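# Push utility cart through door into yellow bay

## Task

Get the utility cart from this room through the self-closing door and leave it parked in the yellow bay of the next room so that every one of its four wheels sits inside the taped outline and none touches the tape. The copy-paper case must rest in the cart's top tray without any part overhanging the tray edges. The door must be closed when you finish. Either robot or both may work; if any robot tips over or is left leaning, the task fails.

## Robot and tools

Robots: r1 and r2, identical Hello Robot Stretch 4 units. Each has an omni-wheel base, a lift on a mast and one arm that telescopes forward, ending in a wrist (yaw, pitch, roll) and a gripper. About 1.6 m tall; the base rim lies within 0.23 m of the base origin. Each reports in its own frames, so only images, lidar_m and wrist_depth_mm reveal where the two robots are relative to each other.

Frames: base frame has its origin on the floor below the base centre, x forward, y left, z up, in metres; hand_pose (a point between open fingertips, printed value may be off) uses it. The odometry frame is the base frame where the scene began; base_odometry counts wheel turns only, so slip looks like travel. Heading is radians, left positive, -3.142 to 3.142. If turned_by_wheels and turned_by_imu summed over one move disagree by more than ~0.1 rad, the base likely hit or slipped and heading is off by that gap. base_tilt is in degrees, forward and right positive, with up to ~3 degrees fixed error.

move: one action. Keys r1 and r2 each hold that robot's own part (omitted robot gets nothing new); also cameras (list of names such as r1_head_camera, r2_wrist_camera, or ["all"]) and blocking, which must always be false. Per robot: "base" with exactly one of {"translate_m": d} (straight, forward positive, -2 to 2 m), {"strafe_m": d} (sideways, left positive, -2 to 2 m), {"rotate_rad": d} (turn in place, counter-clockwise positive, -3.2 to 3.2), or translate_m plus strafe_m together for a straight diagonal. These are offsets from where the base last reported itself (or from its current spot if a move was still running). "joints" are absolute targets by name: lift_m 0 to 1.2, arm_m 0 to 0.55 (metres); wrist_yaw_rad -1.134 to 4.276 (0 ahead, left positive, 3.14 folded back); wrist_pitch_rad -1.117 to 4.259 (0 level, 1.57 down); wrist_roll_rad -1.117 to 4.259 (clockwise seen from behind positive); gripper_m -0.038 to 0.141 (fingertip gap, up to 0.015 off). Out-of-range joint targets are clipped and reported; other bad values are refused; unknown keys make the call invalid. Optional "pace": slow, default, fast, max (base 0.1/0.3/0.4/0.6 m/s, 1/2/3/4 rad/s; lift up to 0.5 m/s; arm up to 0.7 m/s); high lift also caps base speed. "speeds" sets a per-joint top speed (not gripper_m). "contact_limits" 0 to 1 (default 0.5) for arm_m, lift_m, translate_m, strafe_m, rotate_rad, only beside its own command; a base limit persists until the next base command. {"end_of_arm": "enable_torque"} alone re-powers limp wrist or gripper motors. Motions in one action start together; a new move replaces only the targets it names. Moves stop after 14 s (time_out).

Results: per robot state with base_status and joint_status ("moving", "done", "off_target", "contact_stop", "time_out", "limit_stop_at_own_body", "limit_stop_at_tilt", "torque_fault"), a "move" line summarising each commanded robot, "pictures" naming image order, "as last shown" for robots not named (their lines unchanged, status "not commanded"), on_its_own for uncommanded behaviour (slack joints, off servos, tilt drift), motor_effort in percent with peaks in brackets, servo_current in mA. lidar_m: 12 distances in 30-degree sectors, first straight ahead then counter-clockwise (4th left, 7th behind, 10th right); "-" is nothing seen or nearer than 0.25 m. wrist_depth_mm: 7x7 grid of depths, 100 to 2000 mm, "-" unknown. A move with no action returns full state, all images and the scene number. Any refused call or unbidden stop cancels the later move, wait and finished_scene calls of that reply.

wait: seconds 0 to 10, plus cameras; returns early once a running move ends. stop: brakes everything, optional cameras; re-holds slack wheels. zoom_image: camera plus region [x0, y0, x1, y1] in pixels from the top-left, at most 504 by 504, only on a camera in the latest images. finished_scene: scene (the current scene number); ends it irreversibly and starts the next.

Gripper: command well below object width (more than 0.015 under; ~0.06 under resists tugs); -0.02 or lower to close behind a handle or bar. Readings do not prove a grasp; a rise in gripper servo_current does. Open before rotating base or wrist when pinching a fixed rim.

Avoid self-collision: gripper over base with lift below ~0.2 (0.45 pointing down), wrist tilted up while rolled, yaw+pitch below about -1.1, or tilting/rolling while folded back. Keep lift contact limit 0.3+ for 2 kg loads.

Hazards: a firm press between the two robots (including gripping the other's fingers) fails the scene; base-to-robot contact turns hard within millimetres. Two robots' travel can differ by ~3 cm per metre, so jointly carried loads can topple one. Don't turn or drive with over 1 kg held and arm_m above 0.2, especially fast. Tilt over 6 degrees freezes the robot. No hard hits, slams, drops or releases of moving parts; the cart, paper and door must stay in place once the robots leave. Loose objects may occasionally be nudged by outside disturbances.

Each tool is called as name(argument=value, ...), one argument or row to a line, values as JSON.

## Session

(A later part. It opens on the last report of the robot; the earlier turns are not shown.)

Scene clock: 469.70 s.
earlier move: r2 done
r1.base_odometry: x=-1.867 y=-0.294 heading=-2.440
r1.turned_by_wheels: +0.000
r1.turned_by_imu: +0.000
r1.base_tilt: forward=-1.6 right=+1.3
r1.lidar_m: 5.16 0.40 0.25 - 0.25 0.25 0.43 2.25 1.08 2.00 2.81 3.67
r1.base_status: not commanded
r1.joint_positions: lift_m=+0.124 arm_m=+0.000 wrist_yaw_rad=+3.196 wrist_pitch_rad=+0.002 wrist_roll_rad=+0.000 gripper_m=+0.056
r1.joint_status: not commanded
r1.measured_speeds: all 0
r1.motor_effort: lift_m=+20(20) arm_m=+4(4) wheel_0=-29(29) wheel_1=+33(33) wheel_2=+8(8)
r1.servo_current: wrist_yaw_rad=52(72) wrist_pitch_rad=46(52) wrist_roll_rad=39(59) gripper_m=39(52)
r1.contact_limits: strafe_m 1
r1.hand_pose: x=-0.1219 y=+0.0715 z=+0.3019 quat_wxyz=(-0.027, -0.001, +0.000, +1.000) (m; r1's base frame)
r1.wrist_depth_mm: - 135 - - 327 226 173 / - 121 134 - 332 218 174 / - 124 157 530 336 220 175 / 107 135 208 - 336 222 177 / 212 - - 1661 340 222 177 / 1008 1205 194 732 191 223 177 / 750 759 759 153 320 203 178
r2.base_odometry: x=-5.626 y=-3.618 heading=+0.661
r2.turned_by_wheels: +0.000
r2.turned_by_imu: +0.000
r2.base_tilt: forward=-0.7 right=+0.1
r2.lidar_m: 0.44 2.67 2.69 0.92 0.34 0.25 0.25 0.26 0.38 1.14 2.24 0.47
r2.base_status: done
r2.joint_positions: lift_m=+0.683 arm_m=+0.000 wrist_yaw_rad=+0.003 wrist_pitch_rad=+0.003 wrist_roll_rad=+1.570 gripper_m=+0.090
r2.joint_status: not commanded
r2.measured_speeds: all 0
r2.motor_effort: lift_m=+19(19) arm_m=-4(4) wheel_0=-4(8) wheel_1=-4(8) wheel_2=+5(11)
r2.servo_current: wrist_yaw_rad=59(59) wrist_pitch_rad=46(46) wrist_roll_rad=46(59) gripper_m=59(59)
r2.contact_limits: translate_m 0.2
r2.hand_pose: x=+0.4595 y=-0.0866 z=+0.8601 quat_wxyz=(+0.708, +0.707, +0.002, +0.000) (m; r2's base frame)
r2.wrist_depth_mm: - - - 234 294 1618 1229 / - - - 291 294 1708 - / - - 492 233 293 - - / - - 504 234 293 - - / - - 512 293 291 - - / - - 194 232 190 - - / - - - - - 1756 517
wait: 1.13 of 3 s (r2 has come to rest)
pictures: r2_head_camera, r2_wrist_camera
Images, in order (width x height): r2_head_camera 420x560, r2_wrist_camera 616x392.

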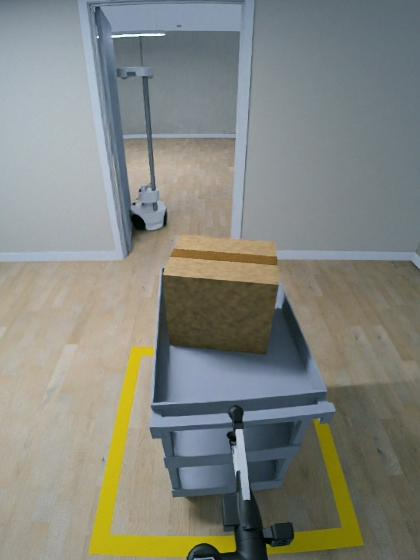

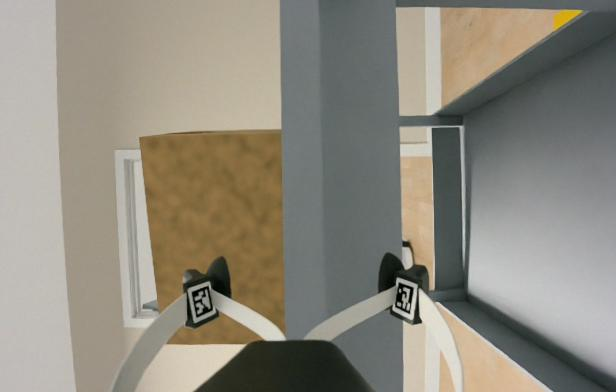

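move(
  r2={"joints":{"gripper_m":0.141},"base":{"translate_m":-0.015},"contact_limits":{"translate_m":0.1},"pace":"slow"},
  blocking=false,
)

wait(
  seconds=3,
)

wait(
  seconds=1,
  cameras=["r2_head_camera","r2_wrist_camera"],
)

zoom_image(
  camera="r2_head_camera",
  region=[80, 320, 380, 560],
)

Scene clock: 479.10 s.
move: r2 moving
r1: as last shown
r1.lidar_m: 5.17 0.38 0.25 - 0.26 0.25 0.42 2.23 1.07 2.04 2.83 3.67
r1.motor_effort: lift_m=+19(20) arm_m=+4(5) wheel_0=-28(29) wheel_1=+32(33) wheel_2=+8(8)
r1.servo_current: wrist_yaw_rad=52(59) wrist_pitch_rad=39(46) wrist_roll_rad=52(65) gripper_m=46(46)
r1.contact_limits: strafe_m 1
r1.wrist_depth_mm: - 134 - - 327 227 173 / - 122 135 - 332 219 174 / - 124 158 521 336 221 175 / 107 135 208 - 338 221 177 / 213 - - 1661 340 222 177 / 991 1205 193 723 191 224 177 / 750 759 750 154 319 203 177
r2.base_odometry: x=-5.635 y=-3.625 heading=+0.660
r2.turned_by_wheels: +0.000
r2.turned_by_imu: +0.000
r2.base_tilt: forward=-0.7 right=+0.1
r2.lidar_m: 0.46 2.66 2.70 0.85 0.35 0.25 0.25 0.25 0.38 1.12 2.22 0.47
r2.base_status: translate_m moving
r2.joint_positions: lift_m=+0.683 arm_m=+0.000 wrist_yaw_rad=+0.003 wrist_pitch_rad=+0.003 wrist_roll_rad=+1.570 gripper_m=+0.099
r2.joint_status: gripper_m moving
r2.measured_speeds: translate_m=-0.029 strafe_m=+0.000 rotate_rad=-0.003 lift_m=+0.000 arm_m=+0.000 wrist_yaw_rad=+0.000 wrist_pitch_rad=+0.000 wrist_roll_rad=+0.000
r2.motor_effort: lift_m=+19(19) arm_m=-4(4) wheel_0=-5(9) wheel_1=-4(6) wheel_2=+6(9)
r2.servo_current: wrist_yaw_rad=59(59) wrist_pitch_rad=46(46) wrist_roll_rad=39(52) gripper_m=85(85)
r2.contact_limits: translate_m 0.1
r2.hand_pose: x=+0.4595 y=-0.0866 z=+0.8601 quat_wxyz=(+0.708, +0.707, +0.002, +0.000) (m; r2's base frame)
r2.wrist_depth_mm: - - - 303 322 1708 1205 / - - - 303 304 1708 - / - - 504 243 301 904 - / - - 521 301 303 - - / - - 525 301 301 - - / - - 196 242 195 - - / - - - - - 1921 517
pictures: none

Scene clock: 481.43 s.
earlier move: r2 done
r1.base_odometry: x=-1.867 y=-0.294 heading=-2.440
r1.turned_by_wheels: +0.000
r1.turned_by_imu: +0.000
r1.base_tilt: forward=-1.6 right=+1.3
r1.lidar_m: 5.16 0.40 0.25 - 0.25 0.25 0.43 2.24 1.08 2.04 2.81 3.70
r1.base_status: not commanded
r1.joint_positions: lift_m=+0.124 arm_m=+0.000 wrist_yaw_rad=+3.196 wrist_pitch_rad=+0.002 wrist_roll_rad=+0.000 gripper_m=+0.056
r1.joint_status: not commanded
r1.measured_speeds: all 0
r1.motor_effort: lift_m=+19(20) arm_m=+4(5) wheel_0=-29(29) wheel_1=+33(33) wheel_2=+8(8)
r1.servo_current: wrist_yaw_rad=46(72) wrist_pitch_rad=33(52) wrist_roll_rad=46(72) gripper_m=39(46)
r1.contact_limits: strafe_m 1
r1.hand_pose: x=-0.1219 y=+0.0715 z=+0.3019 quat_wxyz=(-0.027, -0.001, +0.000, +1.000) (m; r1's base frame)
r1.wrist_depth_mm: - 134 - - 327 226 173 / - 121 134 - 330 219 174 / - 124 157 535 334 220 175 / 107 135 208 - 338 221 177 / 213 - - 1661 340 223 177 / 991 1205 193 715 191 223 177 / 741 759 750 153 320 203 177
r2.base_odometry: x=-5.638 y=-3.627 heading=+0.660
r2.turned_by_wheels: +0.000
r2.turned_by_imu: +0.000
r2.base_tilt: forward=-0.7 right=+0.1
r2.lidar_m: 0.45 2.67 2.69 0.88 0.32 0.25 0.25 0.25 0.36 1.10 2.23 0.50
r2.base_status: done
r2.joint_positions: lift_m=+0.683 arm_m=+0.000 wrist_yaw_rad=+0.003 wrist_pitch_rad=+0.003 wrist_roll_rad=+1.570 gripper_m=+0.141
r2.joint_status: all done
r2.measured_speeds: all 0
r2.motor_effort: lift_m=+19(19) arm_m=-3(4) wheel_0=-4(9) wheel_1=-5(6) wheel_2=+4(9)
r2.servo_current: wrist_yaw_rad=59(59) wrist_pitch_rad=46(46) wrist_roll_rad=52(65) gripper_m=46(91)
r2.contact_limits: translate_m 0.1
r2.hand_pose: x=+0.4595 y=-0.0866 z=+0.8601 quat_wxyz=(+0.708, +0.707, +0.002, +0.000) (m; r2's base frame)
r2.wrist_depth_mm: - - - 307 322 1661 469 / - - - 307 - 1661 - / - - 504 307 307 891 - / - - 521 306 306 - - / - - 530 306 306 - - / - - 544 246 304 187 - / - - - - - 1863 521
wait: 2.33 of 3 s (r2 has come to rest)
pictures: none

Scene clock: 482.43 s.
r1.base_odometry: x=-1.867 y=-0.294 heading=-2.440
r1.turned_by_wheels: +0.000
r1.turned_by_imu: +0.000
r1.base_tilt: forward=-1.6 right=+1.3
r1.lidar_m: 5.16 0.40 0.25 - 0.26 0.25 0.43 2.22 1.08 2.01 2.81 3.70
r1.base_status: not commanded
r1.joint_positions: lift_m=+0.124 arm_m=+0.000 wrist_yaw_rad=+3.196 wrist_pitch_rad=+0.002 wrist_roll_rad=+0.000 gripper_m=+0.056
r1.joint_status: not commanded
r1.measured_speeds: all 0
r1.motor_effort: lift_m=+20(20) arm_m=+4(5) wheel_0=-28(29) wheel_1=+33(33) wheel_2=+8(8)
r1.servo_current: wrist_yaw_rad=65(72) wrist_pitch_rad=39(52) wrist_roll_rad=52(72) gripper_m=33(46)
r1.contact_limits: strafe_m 1
r1.hand_pose: x=-0.1219 y=+0.0715 z=+0.3019 quat_wxyz=(-0.027, -0.001, +0.000, +1.000) (m; r1's base frame)
r1.wrist_depth_mm: - 134 - - 327 228 173 / - 121 134 - 330 218 174 / - 124 158 525 336 221 176 / 107 136 208 - 338 220 176 / 213 - - 1661 338 222 177 / 1008 1205 193 723 191 221 177 / 750 768 759 153 320 202 178
r2.base_odometry: x=-5.638 y=-3.627 heading=+0.660
r2.turned_by_wheels: +0.000
r2.turned_by_imu: +0.000
r2.base_tilt: forward=-0.7 right=+0.1
r2.lidar_m: 0.45 2.68 2.72 0.88 0.35 0.25 0.25 0.25 0.34 1.11 2.23 0.48
r2.base_status: done
r2.joint_positions: lift_m=+0.683 arm_m=+0.000 wrist_yaw_rad=+0.003 wrist_pitch_rad=+0.003 wrist_roll_rad=+1.570 gripper_m=+0.141
r2.joint_status: all done
r2.measured_speeds: all 0
r2.motor_effort: lift_m=+19(19) arm_m=-4(4) wheel_0=-3(9) wheel_1=-5(6) wheel_2=+5(9)
r2.servo_current: wrist_yaw_rad=46(59) wrist_pitch_rad=39(46) wrist_roll_rad=39(65) gripper_m=52(91)
r2.contact_limits: translate_m 0.1
r2.hand_pose: x=+0.4595 y=-0.0866 z=+0.8601 quat_wxyz=(+0.708, +0.707, +0.002, +0.000) (m; r2's base frame)
r2.wrist_depth_mm: - - - 307 324 1708 473 / - - - 307 - 1708 - / - - 508 307 309 904 - / - - 517 306 307 - - / - - 535 306 304 - - / - - 549 245 304 187 - / - - - - - 1921 521
wait: 1.00 s; at rest by 0.27 s
pictures: r2_head_camera, r2_wrist_camera
Images, in order (width x height): r2_head_camera 420x560, r2_wrist_camera 616x392.

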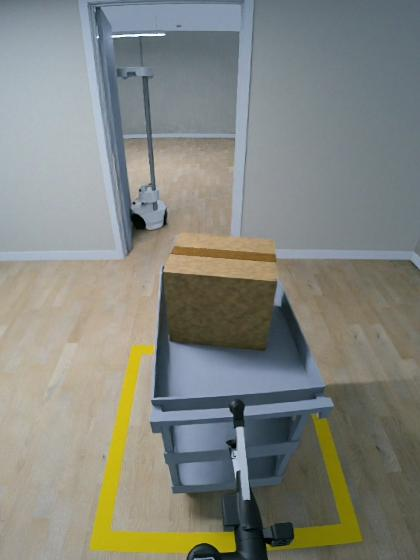

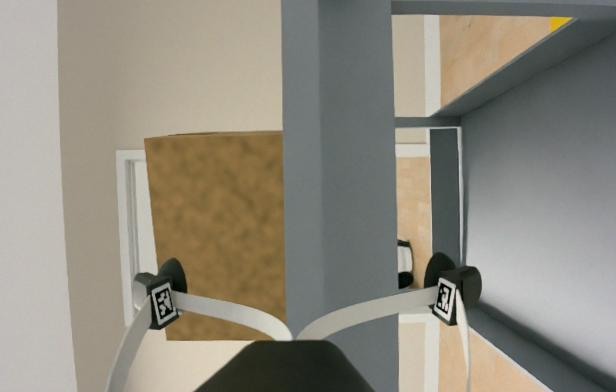

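Scaled by 1.680 from the camera's 420x560 image, which has a finer 1200x1600 frame.

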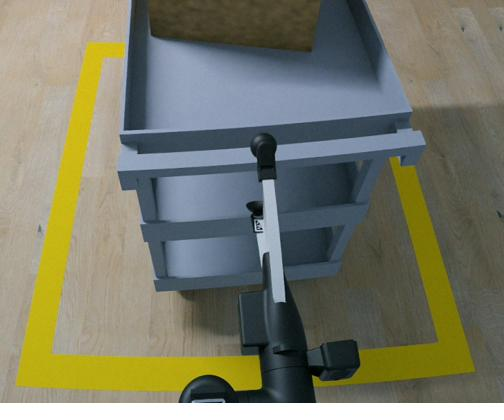

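move(
  r2={"base":{"rotate_rad":-0.3},"contact_limits":{"rotate_rad":0.3},"pace":"slow"},
  blocking=false,
)

wait(
  seconds=3,
  cameras=["r2_head_camera","r2_wrist_camera"],
)

Scene clock: 489.57 s.
move: r2 moving
r1: as last shown
r1.lidar_m: 5.15 0.41 0.25 - 0.25 0.25 0.44 2.25 1.08 2.00 2.81 3.67
r1.motor_effort: lift_m=+19(20) arm_m=+4(4) wheel_0=-28(29) wheel_1=+33(33) wheel_2=+8(8)
r1.servo_current: wrist_yaw_rad=33(72) wrist_pitch_rad=46(46) wrist_roll_rad=52(59) gripper_m=46(46)
r1.contact_limits: strafe_m 1
r1.wrist_depth_mm: - 134 - - 329 227 173 / - 121 135 - 332 219 175 / - 124 157 525 334 221 175 / 107 135 208 - 340 220 176 / 213 - - 1708 340 224 177 / 1008 1255 193 723 191 224 177 / 750 759 759 153 320 202 177
r2.base_odometry: x=-5.638 y=-3.627 heading=+0.535
r2.turned_by_wheels: -0.125
r2.turned_by_imu: -0.121
r2.base_tilt: forward=-0.6 right=+0.1
r2.lidar_m: 0.48 0.46 2.82 1.50 0.39 0.25 0.25 0.25 0.31 0.73 2.16 0.53
r2.base_status: rotate_rad moving
r2.joint_positions: lift_m=+0.683 arm_m=+0.000 wrist_yaw_rad=+0.003 wrist_pitch_rad=+0.003 wrist_roll_rad=+1.570 gripper_m=+0.141
r2.joint_status: not commanded
r2.measured_speeds: translate_m=+0.001 strafe_m=-0.001 rotate_rad=-0.487 lift_m=+0.000 arm_m=+0.000 wrist_yaw_rad=+0.000 wrist_pitch_rad=+0.000 wrist_roll_rad=+0.000
r2.motor_effort: lift_m=+19(19) arm_m=-4(4) wheel_0=+7(8) wheel_1=+7(9) wheel_2=+8(9)
r2.servo_current: wrist_yaw_rad=52(59) wrist_pitch_rad=39(46) wrist_roll_rad=39(59) gripper_m=52(59)
r2.contact_limits: rotate_rad 0.3
r2.hand_pose: x=+0.4595 y=-0.0866 z=+0.8601 quat_wxyz=(+0.708, +0.707, +0.002, +0.000) (m; r2's base frame)
r2.wrist_depth_mm: - - - 282 - 1708 1160 / - - - 336 343 359 347 / - - - 332 - 1708 - / - - 525 327 325 917 - / - - 535 319 320 917 - / - - 535 256 312 187 - / - - 544 - - - -
pictures: none

Scene clock: 490.43 s.
earlier move: r2 done
r1.base_odometry: x=-1.867 y=-0.294 heading=-2.440
r1.turned_by_wheels: +0.000
r1.turned_by_imu: +0.000
r1.base_tilt: forward=-1.6 right=+1.3
r1.lidar_m: 5.17 0.38 0.25 - 0.25 0.25 0.45 2.22 1.07 2.01 2.81 3.67
r1.base_status: not commanded
r1.joint_positions: lift_m=+0.124 arm_m=+0.000 wrist_yaw_rad=+3.196 wrist_pitch_rad=+0.002 wrist_roll_rad=+0.000 gripper_m=+0.056
r1.joint_status: not commanded
r1.measured_speeds: all 0
r1.motor_effort: lift_m=+20(20) arm_m=+4(4) wheel_0=-28(29) wheel_1=+33(33) wheel_2=+8(8)
r1.servo_current: wrist_yaw_rad=52(72) wrist_pitch_rad=46(46) wrist_roll_rad=39(72) gripper_m=39(46)
r1.contact_limits: strafe_m 1
r1.hand_pose: x=-0.1219 y=+0.0715 z=+0.3019 quat_wxyz=(-0.027, -0.001, +0.000, +1.000) (m; r1's base frame)
r1.wrist_depth_mm: - 135 - - 327 226 173 / - 121 134 - 330 220 174 / - 124 157 525 334 220 175 / 107 135 208 - 338 220 177 / 213 - - 1618 338 223 177 / 1008 1182 195 732 191 224 177 / 750 759 741 153 322 203 177
r2.base_odometry: x=-5.638 y=-3.627 heading=+0.361
r2.turned_by_wheels: -0.174
r2.turned_by_imu: -0.170
r2.base_tilt: forward=-0.7 right=+0.0
r2.lidar_m: 0.46 0.47 2.99 2.62 0.49 0.27 0.25 0.25 0.25 0.51 2.14 0.56
r2.base_status: done
r2.joint_positions: lift_m=+0.683 arm_m=+0.000 wrist_yaw_rad=+0.003 wrist_pitch_rad=+0.003 wrist_roll_rad=+1.570 gripper_m=+0.141
r2.joint_status: not commanded
r2.measured_speeds: all 0
r2.motor_effort: lift_m=+19(19) arm_m=-3(4) wheel_0=+3(8) wheel_1=+4(9) wheel_2=+4(9)
r2.servo_current: wrist_yaw_rad=59(59) wrist_pitch_rad=46(52) wrist_roll_rad=52(59) gripper_m=52(65)
r2.contact_limits: rotate_rad 0.3
r2.hand_pose: x=+0.4595 y=-0.0866 z=+0.8601 quat_wxyz=(+0.708, +0.707, +0.002, +0.000) (m; r2's base frame)
r2.wrist_depth_mm: - - - - - 1708 1138 / - - - - - 1708 1160 / - - - - - 1708 1182 / - - - 370 387 1430 389 / - - - 362 368 715 - / - - 530 290 211 187 - / - - 530 - - - -
wait: 0.87 of 3 s (r2 has come to rest)
pictures: r2_head_camera, r2_wrist_camera
Images, in order (width x height): r2_head_camera 420x560, r2_wrist_camera 616x392.

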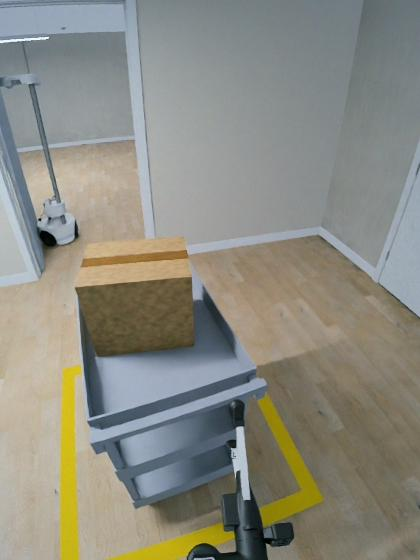

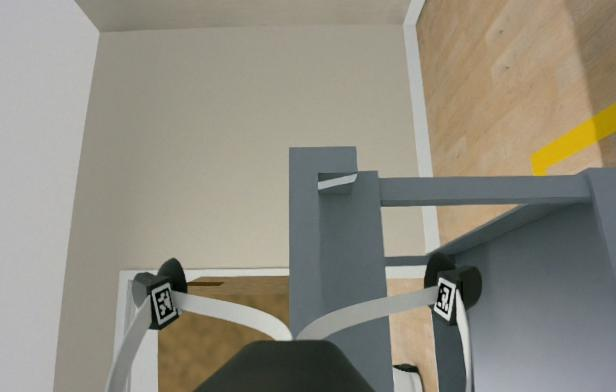

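move(
  r2={"base":{"rotate_rad":-1.2},"contact_limits":{"rotate_rad":0.4}},
  blocking=false,
)

wait(
  seconds=4,
)

move(
  r2={"base":{"translate_m":0.9}},
  blocking=false,
)

wait(
  seconds=6,
)

move(
  r2={"base":{"rotate_rad":2.7}},
  blocking=false,
)

wait(
  seconds=5,
  cameras=["r2_head_camera","r2_head_left_camera"],
)

Scene clock: 498.23 s.
move: r2 moving
r1: as last shown
r1.lidar_m: 5.16 0.39 0.25 - 0.25 0.25 0.42 2.23 1.07 1.99 2.81 3.67
r1.motor_effort: lift_m=+20(20) arm_m=+4(4) wheel_0=-29(29) wheel_1=+33(33) wheel_2=+8(8)
r1.servo_current: wrist_yaw_rad=46(65) wrist_pitch_rad=46(46) wrist_roll_rad=46(59) gripper_m=39(46)
r1.contact_limits: strafe_m 1
r1.wrist_depth_mm: - 135 - - 327 226 173 / - 121 134 - 330 219 175 / - 124 157 521 336 220 176 / 107 135 208 - 338 220 176 / 213 - - 1661 342 224 177 / 1008 1205 194 723 191 223 177 / 750 750 741 153 319 202 177
r2.base_odometry: x=-5.638 y=-3.627 heading=+0.108
r2.turned_by_wheels: -0.253
r2.turned_by_imu: -0.245
r2.base_tilt: forward=-0.7 right=+0.1
r2.lidar_m: 0.51 0.47 0.50 2.75 0.98 0.35 0.26 0.25 0.25 0.37 1.00 2.20
r2.base_status: rotate_rad moving
r2.joint_positions: lift_m=+0.683 arm_m=+0.000 wrist_yaw_rad=+0.003 wrist_pitch_rad=+0.003 wrist_roll_rad=+1.570 gripper_m=+0.141
r2.joint_status: not commanded
r2.measured_speeds: translate_m=-0.001 strafe_m=-0.001 rotate_rad=-0.979 lift_m=+0.000 arm_m=+0.000 wrist_yaw_rad=+0.000 wrist_pitch_rad=+0.000 wrist_roll_rad=+0.000
r2.motor_effort: lift_m=+19(19) arm_m=-3(4) wheel_0=+8(9) wheel_1=+9(11) wheel_2=+9(11)
r2.servo_current: wrist_yaw_rad=46(59) wrist_pitch_rad=39(46) wrist_roll_rad=52(65) gripper_m=46(59)
r2.contact_limits: rotate_rad 0.4
r2.hand_pose: x=+0.4595 y=-0.0866 z=+0.8601 quat_wxyz=(+0.708, +0.707, +0.002, +0.000) (m; r2's base frame)
r2.wrist_depth_mm: - - - - - 1661 1160 / - - - - - 1708 1182 / - - - - - 1661 1205 / - - - - - 1756 1205 / - - - - - 1618 1205 / - - - 345 404 402 569 / - - - - - - -
pictures: none

Scene clock: 499.57 s.
earlier move: r2 done
r1.base_odometry: x=-1.867 y=-0.294 heading=-2.440
r1.turned_by_wheels: +0.000
r1.turned_by_imu: +0.000
r1.base_tilt: forward=-1.6 right=+1.3
r1.lidar_m: 5.17 0.38 0.25 - 0.25 0.25 0.43 2.25 1.05 2.01 2.78 3.67
r1.base_status: not commanded
r1.joint_positions: lift_m=+0.124 arm_m=+0.000 wrist_yaw_rad=+3.196 wrist_pitch_rad=+0.002 wrist_roll_rad=+0.000 gripper_m=+0.056
r1.joint_status: not commanded
r1.measured_speeds: all 0
r1.motor_effort: lift_m=+20(20) arm_m=+4(4) wheel_0=-29(29) wheel_1=+32(33) wheel_2=+8(8)
r1.servo_current: wrist_yaw_rad=59(65) wrist_pitch_rad=39(46) wrist_roll_rad=46(72) gripper_m=39(46)
r1.contact_limits: strafe_m 1
r1.hand_pose: x=-0.1219 y=+0.0715 z=+0.3019 quat_wxyz=(-0.027, -0.001, +0.000, +1.000) (m; r1's base frame)
r1.wrist_depth_mm: - 134 - - 327 228 173 / - 121 134 - 330 220 174 / - 124 157 525 336 221 175 / 107 135 208 - 336 221 176 / 213 - - 1708 340 222 177 / 1008 1229 193 732 191 223 177 / 750 759 759 153 322 202 177
r2.base_odometry: x=-5.638 y=-3.627 heading=-0.838
r2.turned_by_wheels: -0.946
r2.turned_by_imu: -0.921
r2.base_tilt: forward=-0.7 right=+0.1
r2.lidar_m: 1.68 2.25 0.49 0.45 2.81 2.67 0.71 0.31 0.25 0.25 0.25 0.39
r2.base_status: done
r2.joint_positions: lift_m=+0.683 arm_m=+0.000 wrist_yaw_rad=+0.003 wrist_pitch_rad=+0.003 wrist_roll_rad=+1.570 gripper_m=+0.141
r2.joint_status: not commanded
r2.measured_speeds: all 0
r2.motor_effort: lift_m=+19(19) arm_m=-4(4) wheel_0=+2(10) wheel_1=+3(11) wheel_2=+4(11)
r2.servo_current: wrist_yaw_rad=39(59) wrist_pitch_rad=46(52) wrist_roll_rad=46(65) gripper_m=52(59)
r2.contact_limits: rotate_rad 0.4
r2.hand_pose: x=+0.4595 y=-0.0867 z=+0.8601 quat_wxyz=(+0.708, +0.707, +0.002, +0.000) (m; r2's base frame)
r2.wrist_depth_mm: 379 394 368 373 377 410 - / - - - - - - - / - - - - - 1576 1205 / - - - - - 1618 1182 / - - - - - 1618 1205 / - 187 196 158 182 1430 1205 / - - - - - 1921 1205
wait: 1.33 of 4 s (r2 has come to rest)
pictures: none

Scene clock: 500.07 s.
move: r2 moving
r1: as last shown
r1.lidar_m: 5.17 0.39 0.25 - 0.26 0.25 0.41 2.23 1.06 2.03 2.83 3.67
r1.motor_effort: lift_m=+19(20) arm_m=+4(4) wheel_0=-29(29) wheel_1=+32(33) wheel_2=+8(8)
r1.servo_current: wrist_yaw_rad=59(72) wrist_pitch_rad=46(52) wrist_roll_rad=33(52) gripper_m=39(46)
r1.contact_limits: strafe_m 1
r1.wrist_depth_mm: - 135 - - 327 226 173 / - 121 134 - 330 219 175 / - 124 157 525 336 220 175 / 107 135 208 - 338 220 177 / 213 - - 1708 340 222 177 / 1025 1229 194 723 191 223 177 / 750 750 759 153 319 203 177
r2.base_odometry: x=-5.617 y=-3.650 heading=-0.838
r2.turned_by_wheels: +0.000
r2.turned_by_imu: +0.000
r2.base_tilt: forward=-0.6 right=+0.0
r2.lidar_m: 1.76 2.24 0.49 0.46 2.79 2.68 0.70 0.30 0.25 0.25 0.25 0.40
r2.base_status: translate_m moving
r2.joint_positions: lift_m=+0.683 arm_m=+0.000 wrist_yaw_rad=+0.003 wrist_pitch_rad=+0.003 wrist_roll_rad=+1.570 gripper_m=+0.141
r2.joint_status: not commanded
r2.measured_speeds: translate_m=+0.123 strafe_m=+0.002 rotate_rad=-0.001 lift_m=+0.000 arm_m=+0.000 wrist_yaw_rad=+0.000 wrist_pitch_rad=+0.000 wrist_roll_rad=+0.000
r2.motor_effort: lift_m=+19(19) arm_m=-3(4) wheel_0=+5(9) wheel_1=+6(8) wheel_2=-11(12)
r2.servo_current: wrist_yaw_rad=39(52) wrist_pitch_rad=39(46) wrist_roll_rad=59(59) gripper_m=52(59)
r2.hand_pose: x=+0.4595 y=-0.0867 z=+0.8601 quat_wxyz=(+0.708, +0.707, +0.002, +0.000) (m; r2's base frame)
r2.wrist_depth_mm: 384 402 377 384 387 421 - / - - - - - - - / - - - - - 1618 1205 / - - - - - 1618 1205 / - - - - - 1537 1182 / - 185 191 158 182 1430 1229 / - - - - - 1863 1205
pictures: none

Scene clock: 504.07 s.
earlier move: r2 done
r1.base_odometry: x=-1.867 y=-0.294 heading=-2.440
r1.turned_by_wheels: +0.000
r1.turned_by_imu: +0.000
r1.base_tilt: forward=-1.6 right=+1.3
r1.lidar_m: 5.15 0.39 0.25 - 0.25 0.25 0.45 2.21 1.09 1.99 2.80 3.65
r1.base_status: not commanded
r1.joint_positions: lift_m=+0.124 arm_m=+0.000 wrist_yaw_rad=+3.196 wrist_pitch_rad=+0.002 wrist_roll_rad=+0.000 gripper_m=+0.056
r1.joint_status: not commanded
r1.measured_speeds: all 0
r1.motor_effort: lift_m=+19(20) arm_m=+4(4) wheel_0=-28(29) wheel_1=+32(33) wheel_2=+8(8)
r1.servo_current: wrist_yaw_rad=59(72) wrist_pitch_rad=46(52) wrist_roll_rad=59(65) gripper_m=39(52)
r1.contact_limits: strafe_m 1
r1.hand_pose: x=-0.1219 y=+0.0715 z=+0.3019 quat_wxyz=(-0.027, -0.001, +0.000, +1.000) (m; r1's base frame)
r1.wrist_depth_mm: - 134 - - 329 227 172 / - 121 134 - 330 219 174 / - 124 157 525 336 220 175 / 107 135 208 - 340 220 176 / 213 - - 1661 340 222 178 / 991 1205 194 732 190 224 177 / 759 750 741 153 320 203 177
r2.base_odometry: x=-5.036 y=-4.296 heading=-0.838
r2.turned_by_wheels: +0.000
r2.turned_by_imu: +0.002
r2.base_tilt: forward=-0.7 right=+0.0
r2.lidar_m: 1.22 1.34 1.99 2.47 0.74 0.71 0.97 0.42 0.34 0.33 0.36 0.55
r2.base_status: done
r2.joint_positions: lift_m=+0.683 arm_m=+0.000 wrist_yaw_rad=+0.003 wrist_pitch_rad=+0.003 wrist_roll_rad=+1.570 gripper_m=+0.141
r2.joint_status: not commanded
r2.measured_speeds: all 0
r2.motor_effort: lift_m=+19(19) arm_m=-3(4) wheel_0=+4(12) wheel_1=+3(9) wheel_2=-3(14)
r2.servo_current: wrist_yaw_rad=59(59) wrist_pitch_rad=46(52) wrist_roll_rad=46(59) gripper_m=46(59)
r2.hand_pose: x=+0.4595 y=-0.0867 z=+0.8601 quat_wxyz=(+0.708, +0.707, +0.002, +0.000) (m; r2's base frame)
r2.wrist_depth_mm: - - - - - - - / - - - - - - - / - - - - - - - / - - - - - - - / - - - - - - - / - 185 177 158 182 186 - / - - - - - - -
wait: 4.00 of 6 s (r2 has come to rest)
pictures: none

Scene clock: 504.57 s.
move: r2 moving
r1: as last shown
r1.lidar_m: 5.16 0.39 0.25 - 0.25 0.25 0.41 2.24 1.09 2.04 2.81 3.68
r1.motor_effort: lift_m=+20(20) arm_m=+4(4) wheel_0=-28(29) wheel_1=+32(33) wheel_2=+8(8)
r1.servo_current: wrist_yaw_rad=52(59) wrist_pitch_rad=39(46) wrist_roll_rad=39(65) gripper_m=39(46)
r1.contact_limits: strafe_m 1
r1.wrist_depth_mm: - 134 - - 327 226 173 / - 121 134 - 334 220 174 / - 124 157 525 334 220 175 / 107 136 208 - 338 220 176 / 213 - - 1661 338 221 177 / 1025 1229 194 723 191 223 178 / 750 759 759 153 319 202 177
r2.base_odometry: x=-5.036 y=-4.296 heading=-0.586
r2.turned_by_wheels: +0.252
r2.turned_by_imu: +0.245
r2.base_tilt: forward=-0.7 right=+0.1
r2.lidar_m: 1.24 1.47 2.47 1.05 0.68 0.94 0.59 0.37 0.32 0.33 0.40 0.85
r2.base_status: rotate_rad moving
r2.joint_positions: lift_m=+0.683 arm_m=+0.000 wrist_yaw_rad=+0.002 wrist_pitch_rad=+0.003 wrist_roll_rad=+1.570 gripper_m=+0.141
r2.joint_status: not commanded
r2.measured_speeds: translate_m=-0.001 strafe_m=+0.000 rotate_rad=+0.978 lift_m=+0.000 arm_m=+0.000 wrist_yaw_rad=+0.000 wrist_pitch_rad=+0.000 wrist_roll_rad=+0.000
r2.motor_effort: lift_m=+19(19) arm_m=-4(4) wheel_0=-9(10) wheel_1=-9(10) wheel_2=-10(11)
r2.servo_current: wrist_yaw_rad=39(59) wrist_pitch_rad=39(46) wrist_roll_rad=52(52) gripper_m=52(59)
r2.hand_pose: x=+0.4595 y=-0.0867 z=+0.8601 quat_wxyz=(+0.708, +0.707, +0.002, +0.000) (m; r2's base frame)
r2.wrist_depth_mm: - - - - - - - / - - - - - - - / - - - - - - - / - - - - - - - / - - - - - - - / - 185 177 158 182 188 1118 / - - - - - - 1182
pictures: none

Scene clock: 506.70 s.
earlier move: r2 done
r1.base_odometry: x=-1.867 y=-0.294 heading=-2.440
r1.turned_by_wheels: +0.000
r1.turned_by_imu: +0.000
r1.base_tilt: forward=-1.6 right=+1.3
r1.lidar_m: 5.16 0.39 0.25 - 0.25 0.25 0.43 2.24 1.08 2.05 2.82 3.69
r1.base_status: not commanded
r1.joint_positions: lift_m=+0.124 arm_m=+0.000 wrist_yaw_rad=+3.196 wrist_pitch_rad=+0.002 wrist_roll_rad=+0.000 gripper_m=+0.056
r1.joint_status: not commanded
r1.measured_speeds: all 0
r1.motor_effort: lift_m=+19(20) arm_m=+4(5) wheel_0=-28(29) wheel_1=+32(33) wheel_2=+8(8)
r1.servo_current: wrist_yaw_rad=65(72) wrist_pitch_rad=39(52) wrist_roll_rad=39(72) gripper_m=39(46)
r1.contact_limits: strafe_m 1
r1.hand_pose: x=-0.1219 y=+0.0715 z=+0.3019 quat_wxyz=(-0.027, -0.001, +0.000, +1.000) (m; r1's base frame)
r1.wrist_depth_mm: - 134 - - 327 226 173 / - 121 134 - 334 218 175 / - 124 158 525 334 220 175 / 107 135 209 - 338 220 177 / 212 - - 1661 340 222 177 / 1008 1205 194 732 191 223 177 / 750 750 759 153 320 203 178
r2.base_odometry: x=-5.036 y=-4.296 heading=+1.861
r2.turned_by_wheels: +2.447
r2.turned_by_imu: +2.382
r2.base_tilt: forward=-0.7 right=+0.1
r2.lidar_m: 0.67 0.85 0.41 0.33 0.33 0.36 0.61 1.23 1.36 2.19 2.46 0.71
r2.base_status: done
r2.joint_positions: lift_m=+0.683 arm_m=+0.000 wrist_yaw_rad=+0.002 wrist_pitch_rad=+0.003 wrist_roll_rad=+1.570 gripper_m=+0.141
r2.joint_status: not commanded
r2.measured_speeds: all 0
r2.motor_effort: lift_m=+19(19) arm_m=-4(4) wheel_0=-3(11) wheel_1=-3(11) wheel_2=-4(13)
r2.servo_current: wrist_yaw_rad=46(65) wrist_pitch_rad=39(52) wrist_roll_rad=52(59) gripper_m=46(59)
r2.hand_pose: x=+0.4595 y=-0.0867 z=+0.8601 quat_wxyz=(+0.708, +0.707, +0.002, +0.000) (m; r2's base frame)
r2.wrist_depth_mm: - - 640 512 - - 500 / - - 732 480 1042 - 469 / - - - 469 - - 492 / - - - 854 - 778 1255 / - - - - - 1618 1182 / - - - - - 1430 1182 / - - - - - 1921 1182
wait: 2.13 of 5 s (r2 has come to rest)
pictures: r2_head_camera, r2_head_left_camera
Images, in order (width x height): r2_head_camera 420x560, r2_head_left_camera 420x672.

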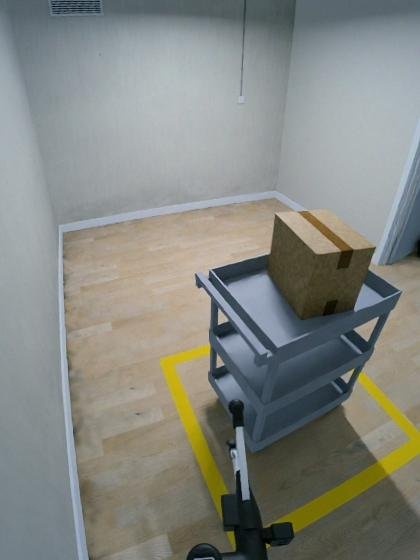

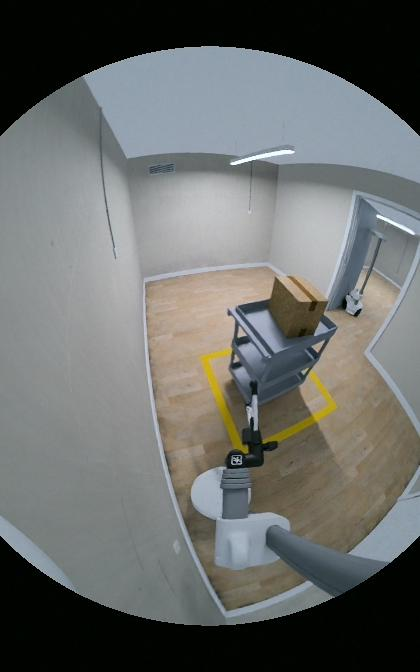

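zoom_image(
  camera="r2_head_camera",
  region=[150, 290, 420, 560],
)

move(
  r1={"base":{"translate_m":1.2},"contact_limits":{"translate_m":0.6}},
  r2={"base":{"rotate_rad":-0.8}},
  blocking=false,
)

wait(
  seconds=5,
  cameras=["r2_head_camera","r2_head_right_camera"],
)

zoom_image(
  camera="r2_head_camera",
  region=[0, 250, 300, 500],
)

wait(
  seconds=5,
)

wait(
  seconds=4,
  cameras=["r2_head_camera","r2_head_right_camera"],
)

Scaled by 1.867 from the camera's 420x560 image, which has a finer 1200x1600 frame.

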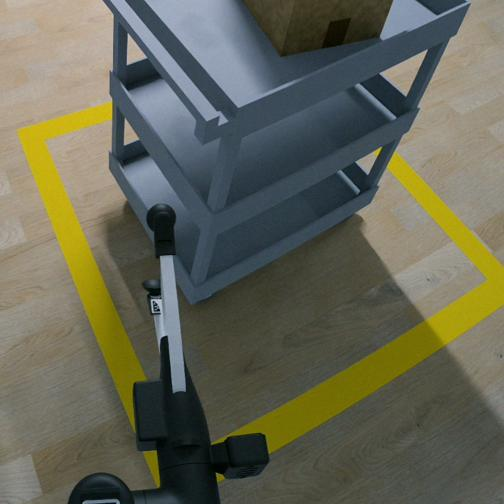

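Scene clock: 512.63 s.
move: r1 moving; r2 moving
r1.base_odometry: x=-1.891 y=-0.314 heading=-2.439
r1.turned_by_wheels: +0.001
r1.turned_by_imu: +0.000
r1.base_tilt: forward=-1.6 right=+1.3
r1.lidar_m: 5.14 0.36 0.25 - 0.25 0.25 0.43 2.27 1.10 2.13 2.81 3.69
r1.base_status: translate_m moving
r1.joint_positions: lift_m=+0.124 arm_m=+0.000 wrist_yaw_rad=+3.196 wrist_pitch_rad=+0.002 wrist_roll_rad=+0.000 gripper_m=+0.056
r1.joint_status: not commanded
r1.measured_speeds: translate_m=+0.122 strafe_m=+0.001 rotate_rad=-0.003 lift_m=+0.000 arm_m=+0.000 wrist_yaw_rad=+0.000 wrist_pitch_rad=+0.000 wrist_roll_rad=+0.000
r1.motor_effort: lift_m=+20(20) arm_m=+4(4) wheel_0=+5(28) wheel_1=+12(32) wheel_2=-8(9)
r1.servo_current: wrist_yaw_rad=46(52) wrist_pitch_rad=39(52) wrist_roll_rad=46(59) gripper_m=46(52)
r1.contact_limits: translate_m 0.6
r1.hand_pose: x=-0.1219 y=+0.0715 z=+0.3019 quat_wxyz=(-0.027, -0.001, +0.000, +1.000) (m; r1's base frame)
r1.wrist_depth_mm: - 134 - - 330 228 173 / - 121 134 - 336 220 175 / - 124 155 544 340 233 176 / 108 135 207 - 345 222 177 / 213 - - 1661 345 224 178 / 1008 1205 193 1078 191 224 178 / 759 759 750 153 325 203 177
r2.base_odometry: x=-5.036 y=-4.296 heading=+1.610
r2.turned_by_wheels: -0.251
r2.turned_by_imu: -0.244
r2.base_tilt: forward=-0.7 right=+0.1
r2.lidar_m: 0.69 1.85 0.53 0.37 0.32 0.33 0.45 1.07 1.26 1.61 2.46 0.90
r2.base_status: rotate_rad moving
r2.joint_positions: lift_m=+0.683 arm_m=+0.000 wrist_yaw_rad=+0.002 wrist_pitch_rad=+0.003 wrist_roll_rad=+1.570 gripper_m=+0.141
r2.joint_status: not commanded
r2.measured_speeds: translate_m=+0.001 strafe_m=+0.000 rotate_rad=-0.971 lift_m=+0.000 arm_m=+0.000 wrist_yaw_rad=+0.000 wrist_pitch_rad=+0.000 wrist_roll_rad=+0.000
r2.motor_effort: lift_m=+19(19) arm_m=-4(4) wheel_0=+11(11) wheel_1=+10(10) wheel_2=+10(10)
r2.servo_current: wrist_yaw_rad=46(52) wrist_pitch_rad=39(46) wrist_roll_rad=52(59) gripper_m=52(59)
r2.hand_pose: x=+0.4595 y=-0.0867 z=+0.8601 quat_wxyz=(+0.708, +0.707, +0.002, +0.000) (m; r2's base frame)
r2.wrist_depth_mm: - - - - - 778 931 / - - - 768 - 683 1008 / - - 723 621 - - - / - - 854 554 - - 525 / - - - 530 - 544 521 / - - - 508 - 661 1281 / - - - - - 1921 1205
pictures: none

Scene clock: 513.70 s.
earlier move: r1 moving; r2 done
r1.base_odometry: x=-2.089 y=-0.482 heading=-2.439
r1.turned_by_wheels: +0.000
r1.turned_by_imu: +0.000
r1.base_tilt: forward=-1.6 right=+1.2
r1.lidar_m: 4.87 3.06 0.25 2.10 0.25 0.25 0.53 1.28 1.25 2.73 2.80 3.64
r1.base_status: translate_m moving
r1.joint_positions: lift_m=+0.124 arm_m=+0.000 wrist_yaw_rad=+3.196 wrist_pitch_rad=+0.002 wrist_roll_rad=+0.000 gripper_m=+0.056
r1.joint_status: not commanded
r1.measured_speeds: translate_m=+0.299 strafe_m=-0.001 rotate_rad=+0.000 lift_m=+0.000 arm_m=+0.000 wrist_yaw_rad=+0.000 wrist_pitch_rad=+0.000 wrist_roll_rad=+0.000
r1.motor_effort: lift_m=+19(20) arm_m=+4(4) wheel_0=+3(28) wheel_1=+8(32) wheel_2=-5(10)
r1.servo_current: wrist_yaw_rad=59(78) wrist_pitch_rad=46(52) wrist_roll_rad=46(65) gripper_m=46(52)
r1.contact_limits: translate_m 0.6
r1.hand_pose: x=-0.1219 y=+0.0715 z=+0.3019 quat_wxyz=(-0.027, -0.001, +0.000, +1.000) (m; r1's base frame)
r1.wrist_depth_mm: - 134 - - 366 237 175 / - 121 136 - 373 229 177 / - 124 156 - 375 229 178 / 108 135 206 - 382 230 179 / 212 - - - 384 231 180 / 1008 1229 194 1160 191 233 180 / 230 759 741 143 353 208 179
r2.base_odometry: x=-5.036 y=-4.296 heading=+1.062
r2.turned_by_wheels: -0.548
r2.turned_by_imu: -0.534
r2.base_tilt: forward=-0.6 right=+0.0
r2.lidar_m: 0.93 0.68 1.10 0.56 0.35 0.33 0.33 0.44 1.00 1.24 1.59 2.46
r2.base_status: done
r2.joint_positions: lift_m=+0.683 arm_m=+0.000 wrist_yaw_rad=+0.002 wrist_pitch_rad=+0.003 wrist_roll_rad=+1.570 gripper_m=+0.141
r2.joint_status: not commanded
r2.measured_speeds: all 0
r2.motor_effort: lift_m=+19(19) arm_m=-3(4) wheel_0=+3(11) wheel_1=+2(10) wheel_2=+2(11)
r2.servo_current: wrist_yaw_rad=59(59) wrist_pitch_rad=39(46) wrist_roll_rad=59(59) gripper_m=59(59)
r2.hand_pose: x=+0.4595 y=-0.0867 z=+0.8601 quat_wxyz=(+0.708, +0.707, +0.002, +0.000) (m; r2's base frame)
r2.wrist_depth_mm: - - - - - 1661 1160 / - - - - - 1661 1205 / - - - - - 1756 1182 / - - - - - 1708 1205 / - - - - - 1661 1205 / - - - 960 191 809 991 / - - - - - 750 -
wait: 1.07 of 5 s (r2 has come to rest)
pictures: r2_head_camera, r2_head_right_camera
Images, in order (width x height): r2_head_camera 420x560, r2_head_right_camera 420x672.

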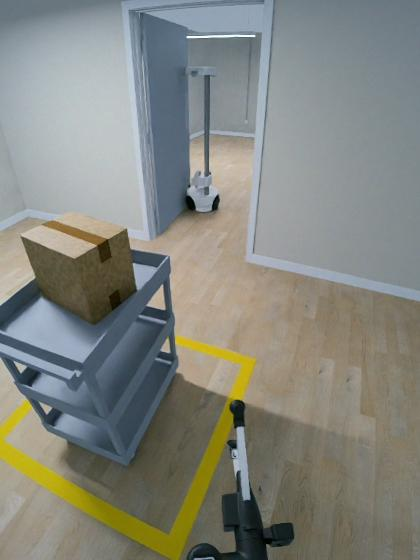

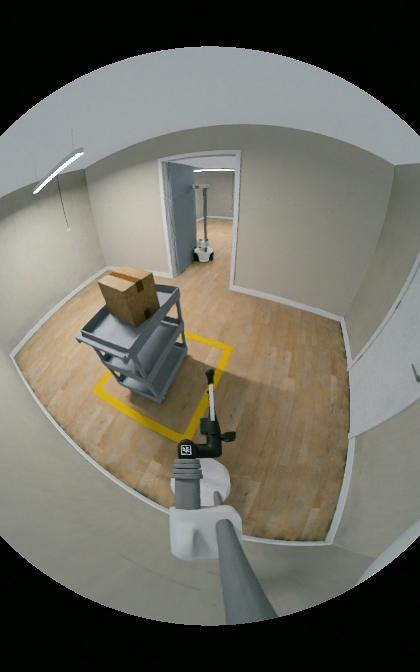

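Scaled by 1.680 from the camera's 420x560 image, which has a finer 1200x1600 frame.

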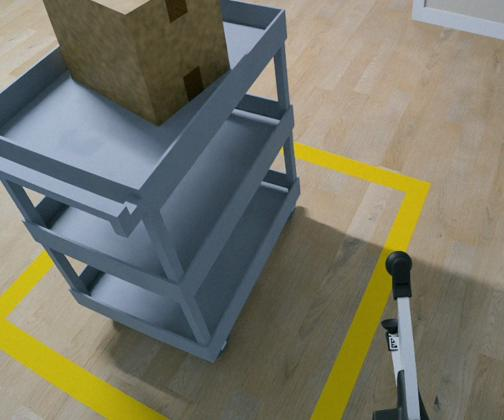

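Scene clock: 517.63 s.
earlier move: r1 done
r1.base_odometry: x=-2.783 y=-1.069 heading=-2.439
r1.turned_by_wheels: +0.000
r1.turned_by_imu: +0.000
r1.base_tilt: forward=-1.6 right=+1.3
r1.lidar_m: 3.98 3.11 2.20 2.05 2.11 1.91 1.51 1.33 2.44 2.66 2.74 3.59
r1.base_status: done
r1.joint_positions: lift_m=+0.124 arm_m=+0.000 wrist_yaw_rad=+3.196 wrist_pitch_rad=+0.002 wrist_roll_rad=+0.000 gripper_m=+0.056
r1.joint_status: not commanded
r1.measured_speeds: all 0
r1.motor_effort: lift_m=+19(20) arm_m=+4(5) wheel_0=+2(28) wheel_1=+2(32) wheel_2=+2(10)
r1.servo_current: wrist_yaw_rad=46(78) wrist_pitch_rad=39(52) wrist_roll_rad=52(65) gripper_m=46(52)
r1.contact_limits: translate_m 0.6
r1.hand_pose: x=-0.1219 y=+0.0715 z=+0.3019 quat_wxyz=(-0.027, -0.001, +0.000, +1.000) (m; r1's base frame)
r1.wrist_depth_mm: - 134 - - - - - / - 122 135 - - - - / - 124 161 - - - - / 108 135 196 - - - - / 137 - - 1863 1808 1808 1661 / 976 1205 194 1205 187 1118 1098 / 759 750 741 788 778 759 759
r2.base_odometry: x=-5.036 y=-4.296 heading=+1.062
r2.turned_by_wheels: +0.000
r2.turned_by_imu: +0.001
r2.base_tilt: forward=-0.7 right=+0.1
r2.lidar_m: 0.93 0.69 1.06 0.53 0.36 0.32 0.34 0.44 1.04 1.25 1.61 2.46
r2.base_status: done
r2.joint_positions: lift_m=+0.683 arm_m=+0.000 wrist_yaw_rad=+0.002 wrist_pitch_rad=+0.003 wrist_roll_rad=+1.570 gripper_m=+0.141
r2.joint_status: not commanded
r2.measured_speeds: all 0
r2.motor_effort: lift_m=+19(19) arm_m=-4(4) wheel_0=+3(11) wheel_1=+1(10) wheel_2=+2(11)
r2.servo_current: wrist_yaw_rad=46(59) wrist_pitch_rad=39(52) wrist_roll_rad=52(65) gripper_m=46(59)
r2.hand_pose: x=+0.4595 y=-0.0867 z=+0.8601 quat_wxyz=(+0.708, +0.707, +0.002, +0.000) (m; r2's base frame)
r2.wrist_depth_mm: - - - - - 1661 1160 / - - - - - 1708 1205 / - - - - - 1708 1205 / - - - - - 1756 1205 / - - - - - 1618 1182 / - - - 960 191 809 991 / - - - - - 750 -
wait: 3.93 of 5 s (r1 has come to rest)
pictures: none

Scene clock: 521.63 s.
r1.base_odometry: x=-2.783 y=-1.069 heading=-2.439
r1.turned_by_wheels: +0.000
r1.turned_by_imu: +0.000
r1.base_tilt: forward=-1.6 right=+1.3
r1.lidar_m: 3.98 3.12 2.18 2.05 2.10 1.92 1.78 1.84 2.43 2.68 2.74 3.59
r1.base_status: done
r1.joint_positions: lift_m=+0.124 arm_m=+0.000 wrist_yaw_rad=+3.196 wrist_pitch_rad=+0.002 wrist_roll_rad=+0.000 gripper_m=+0.056
r1.joint_status: not commanded
r1.measured_speeds: all 0
r1.motor_effort: lift_m=+20(20) arm_m=+4(5) wheel_0=+2(28) wheel_1=+2(32) wheel_2=+2(10)
r1.servo_current: wrist_yaw_rad=59(78) wrist_pitch_rad=39(52) wrist_roll_rad=72(65) gripper_m=46(52)
r1.contact_limits: translate_m 0.6
r1.hand_pose: x=-0.1219 y=+0.0715 z=+0.3019 quat_wxyz=(-0.027, -0.001, +0.000, +1.000) (m; r1's base frame)
r1.wrist_depth_mm: - 135 - - - - - / - 122 135 - - - - / - 124 161 - - - - / 108 136 196 - - - - / 137 1708 1661 1921 1863 1756 1661 / 1008 1182 193 1182 187 1138 1098 / 750 750 759 788 768 759 750
r2.base_odometry: x=-5.036 y=-4.296 heading=+1.062
r2.turned_by_wheels: +0.000
r2.turned_by_imu: +0.001
r2.base_tilt: forward=-0.6 right=+0.1
r2.lidar_m: 0.93 0.69 1.09 0.55 0.37 0.32 0.34 0.43 1.03 1.25 1.61 2.46
r2.base_status: done
r2.joint_positions: lift_m=+0.683 arm_m=+0.000 wrist_yaw_rad=+0.002 wrist_pitch_rad=+0.003 wrist_roll_rad=+1.570 gripper_m=+0.141
r2.joint_status: not commanded
r2.measured_speeds: all 0
r2.motor_effort: lift_m=+19(19) arm_m=-4(4) wheel_0=+2(11) wheel_1=+1(10) wheel_2=+2(11)
r2.servo_current: wrist_yaw_rad=39(59) wrist_pitch_rad=39(52) wrist_roll_rad=59(65) gripper_m=52(59)
r2.hand_pose: x=+0.4595 y=-0.0867 z=+0.8601 quat_wxyz=(+0.708, +0.707, +0.002, +0.000) (m; r2's base frame)
r2.wrist_depth_mm: - - - - - 1708 1205 / - - - - - 1708 1182 / - - - - - 1708 1182 / - - - - - 1756 1182 / - - - - - 1618 1205 / - - - 960 191 809 991 / - - - - - 759 -
wait: 4.00 s; at rest by 0.27 s
pictures: r2_head_camera, r2_head_right_camera
Images, in order (width x height): r2_head_camera 420x560, r2_head_right_camera 420x672.

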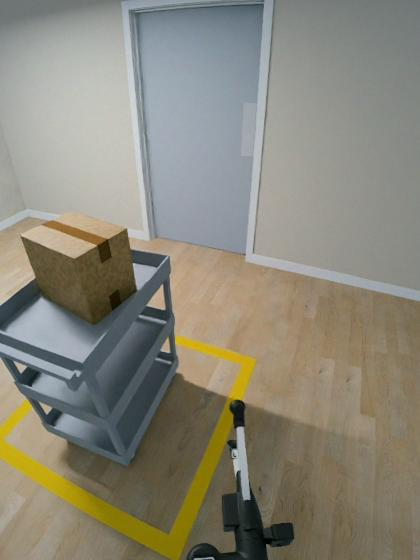

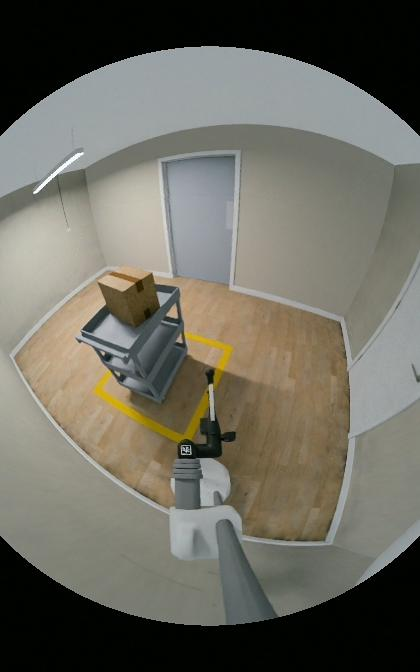

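finished_scene(
  scene=2,
)

The scene is finished: the task was done.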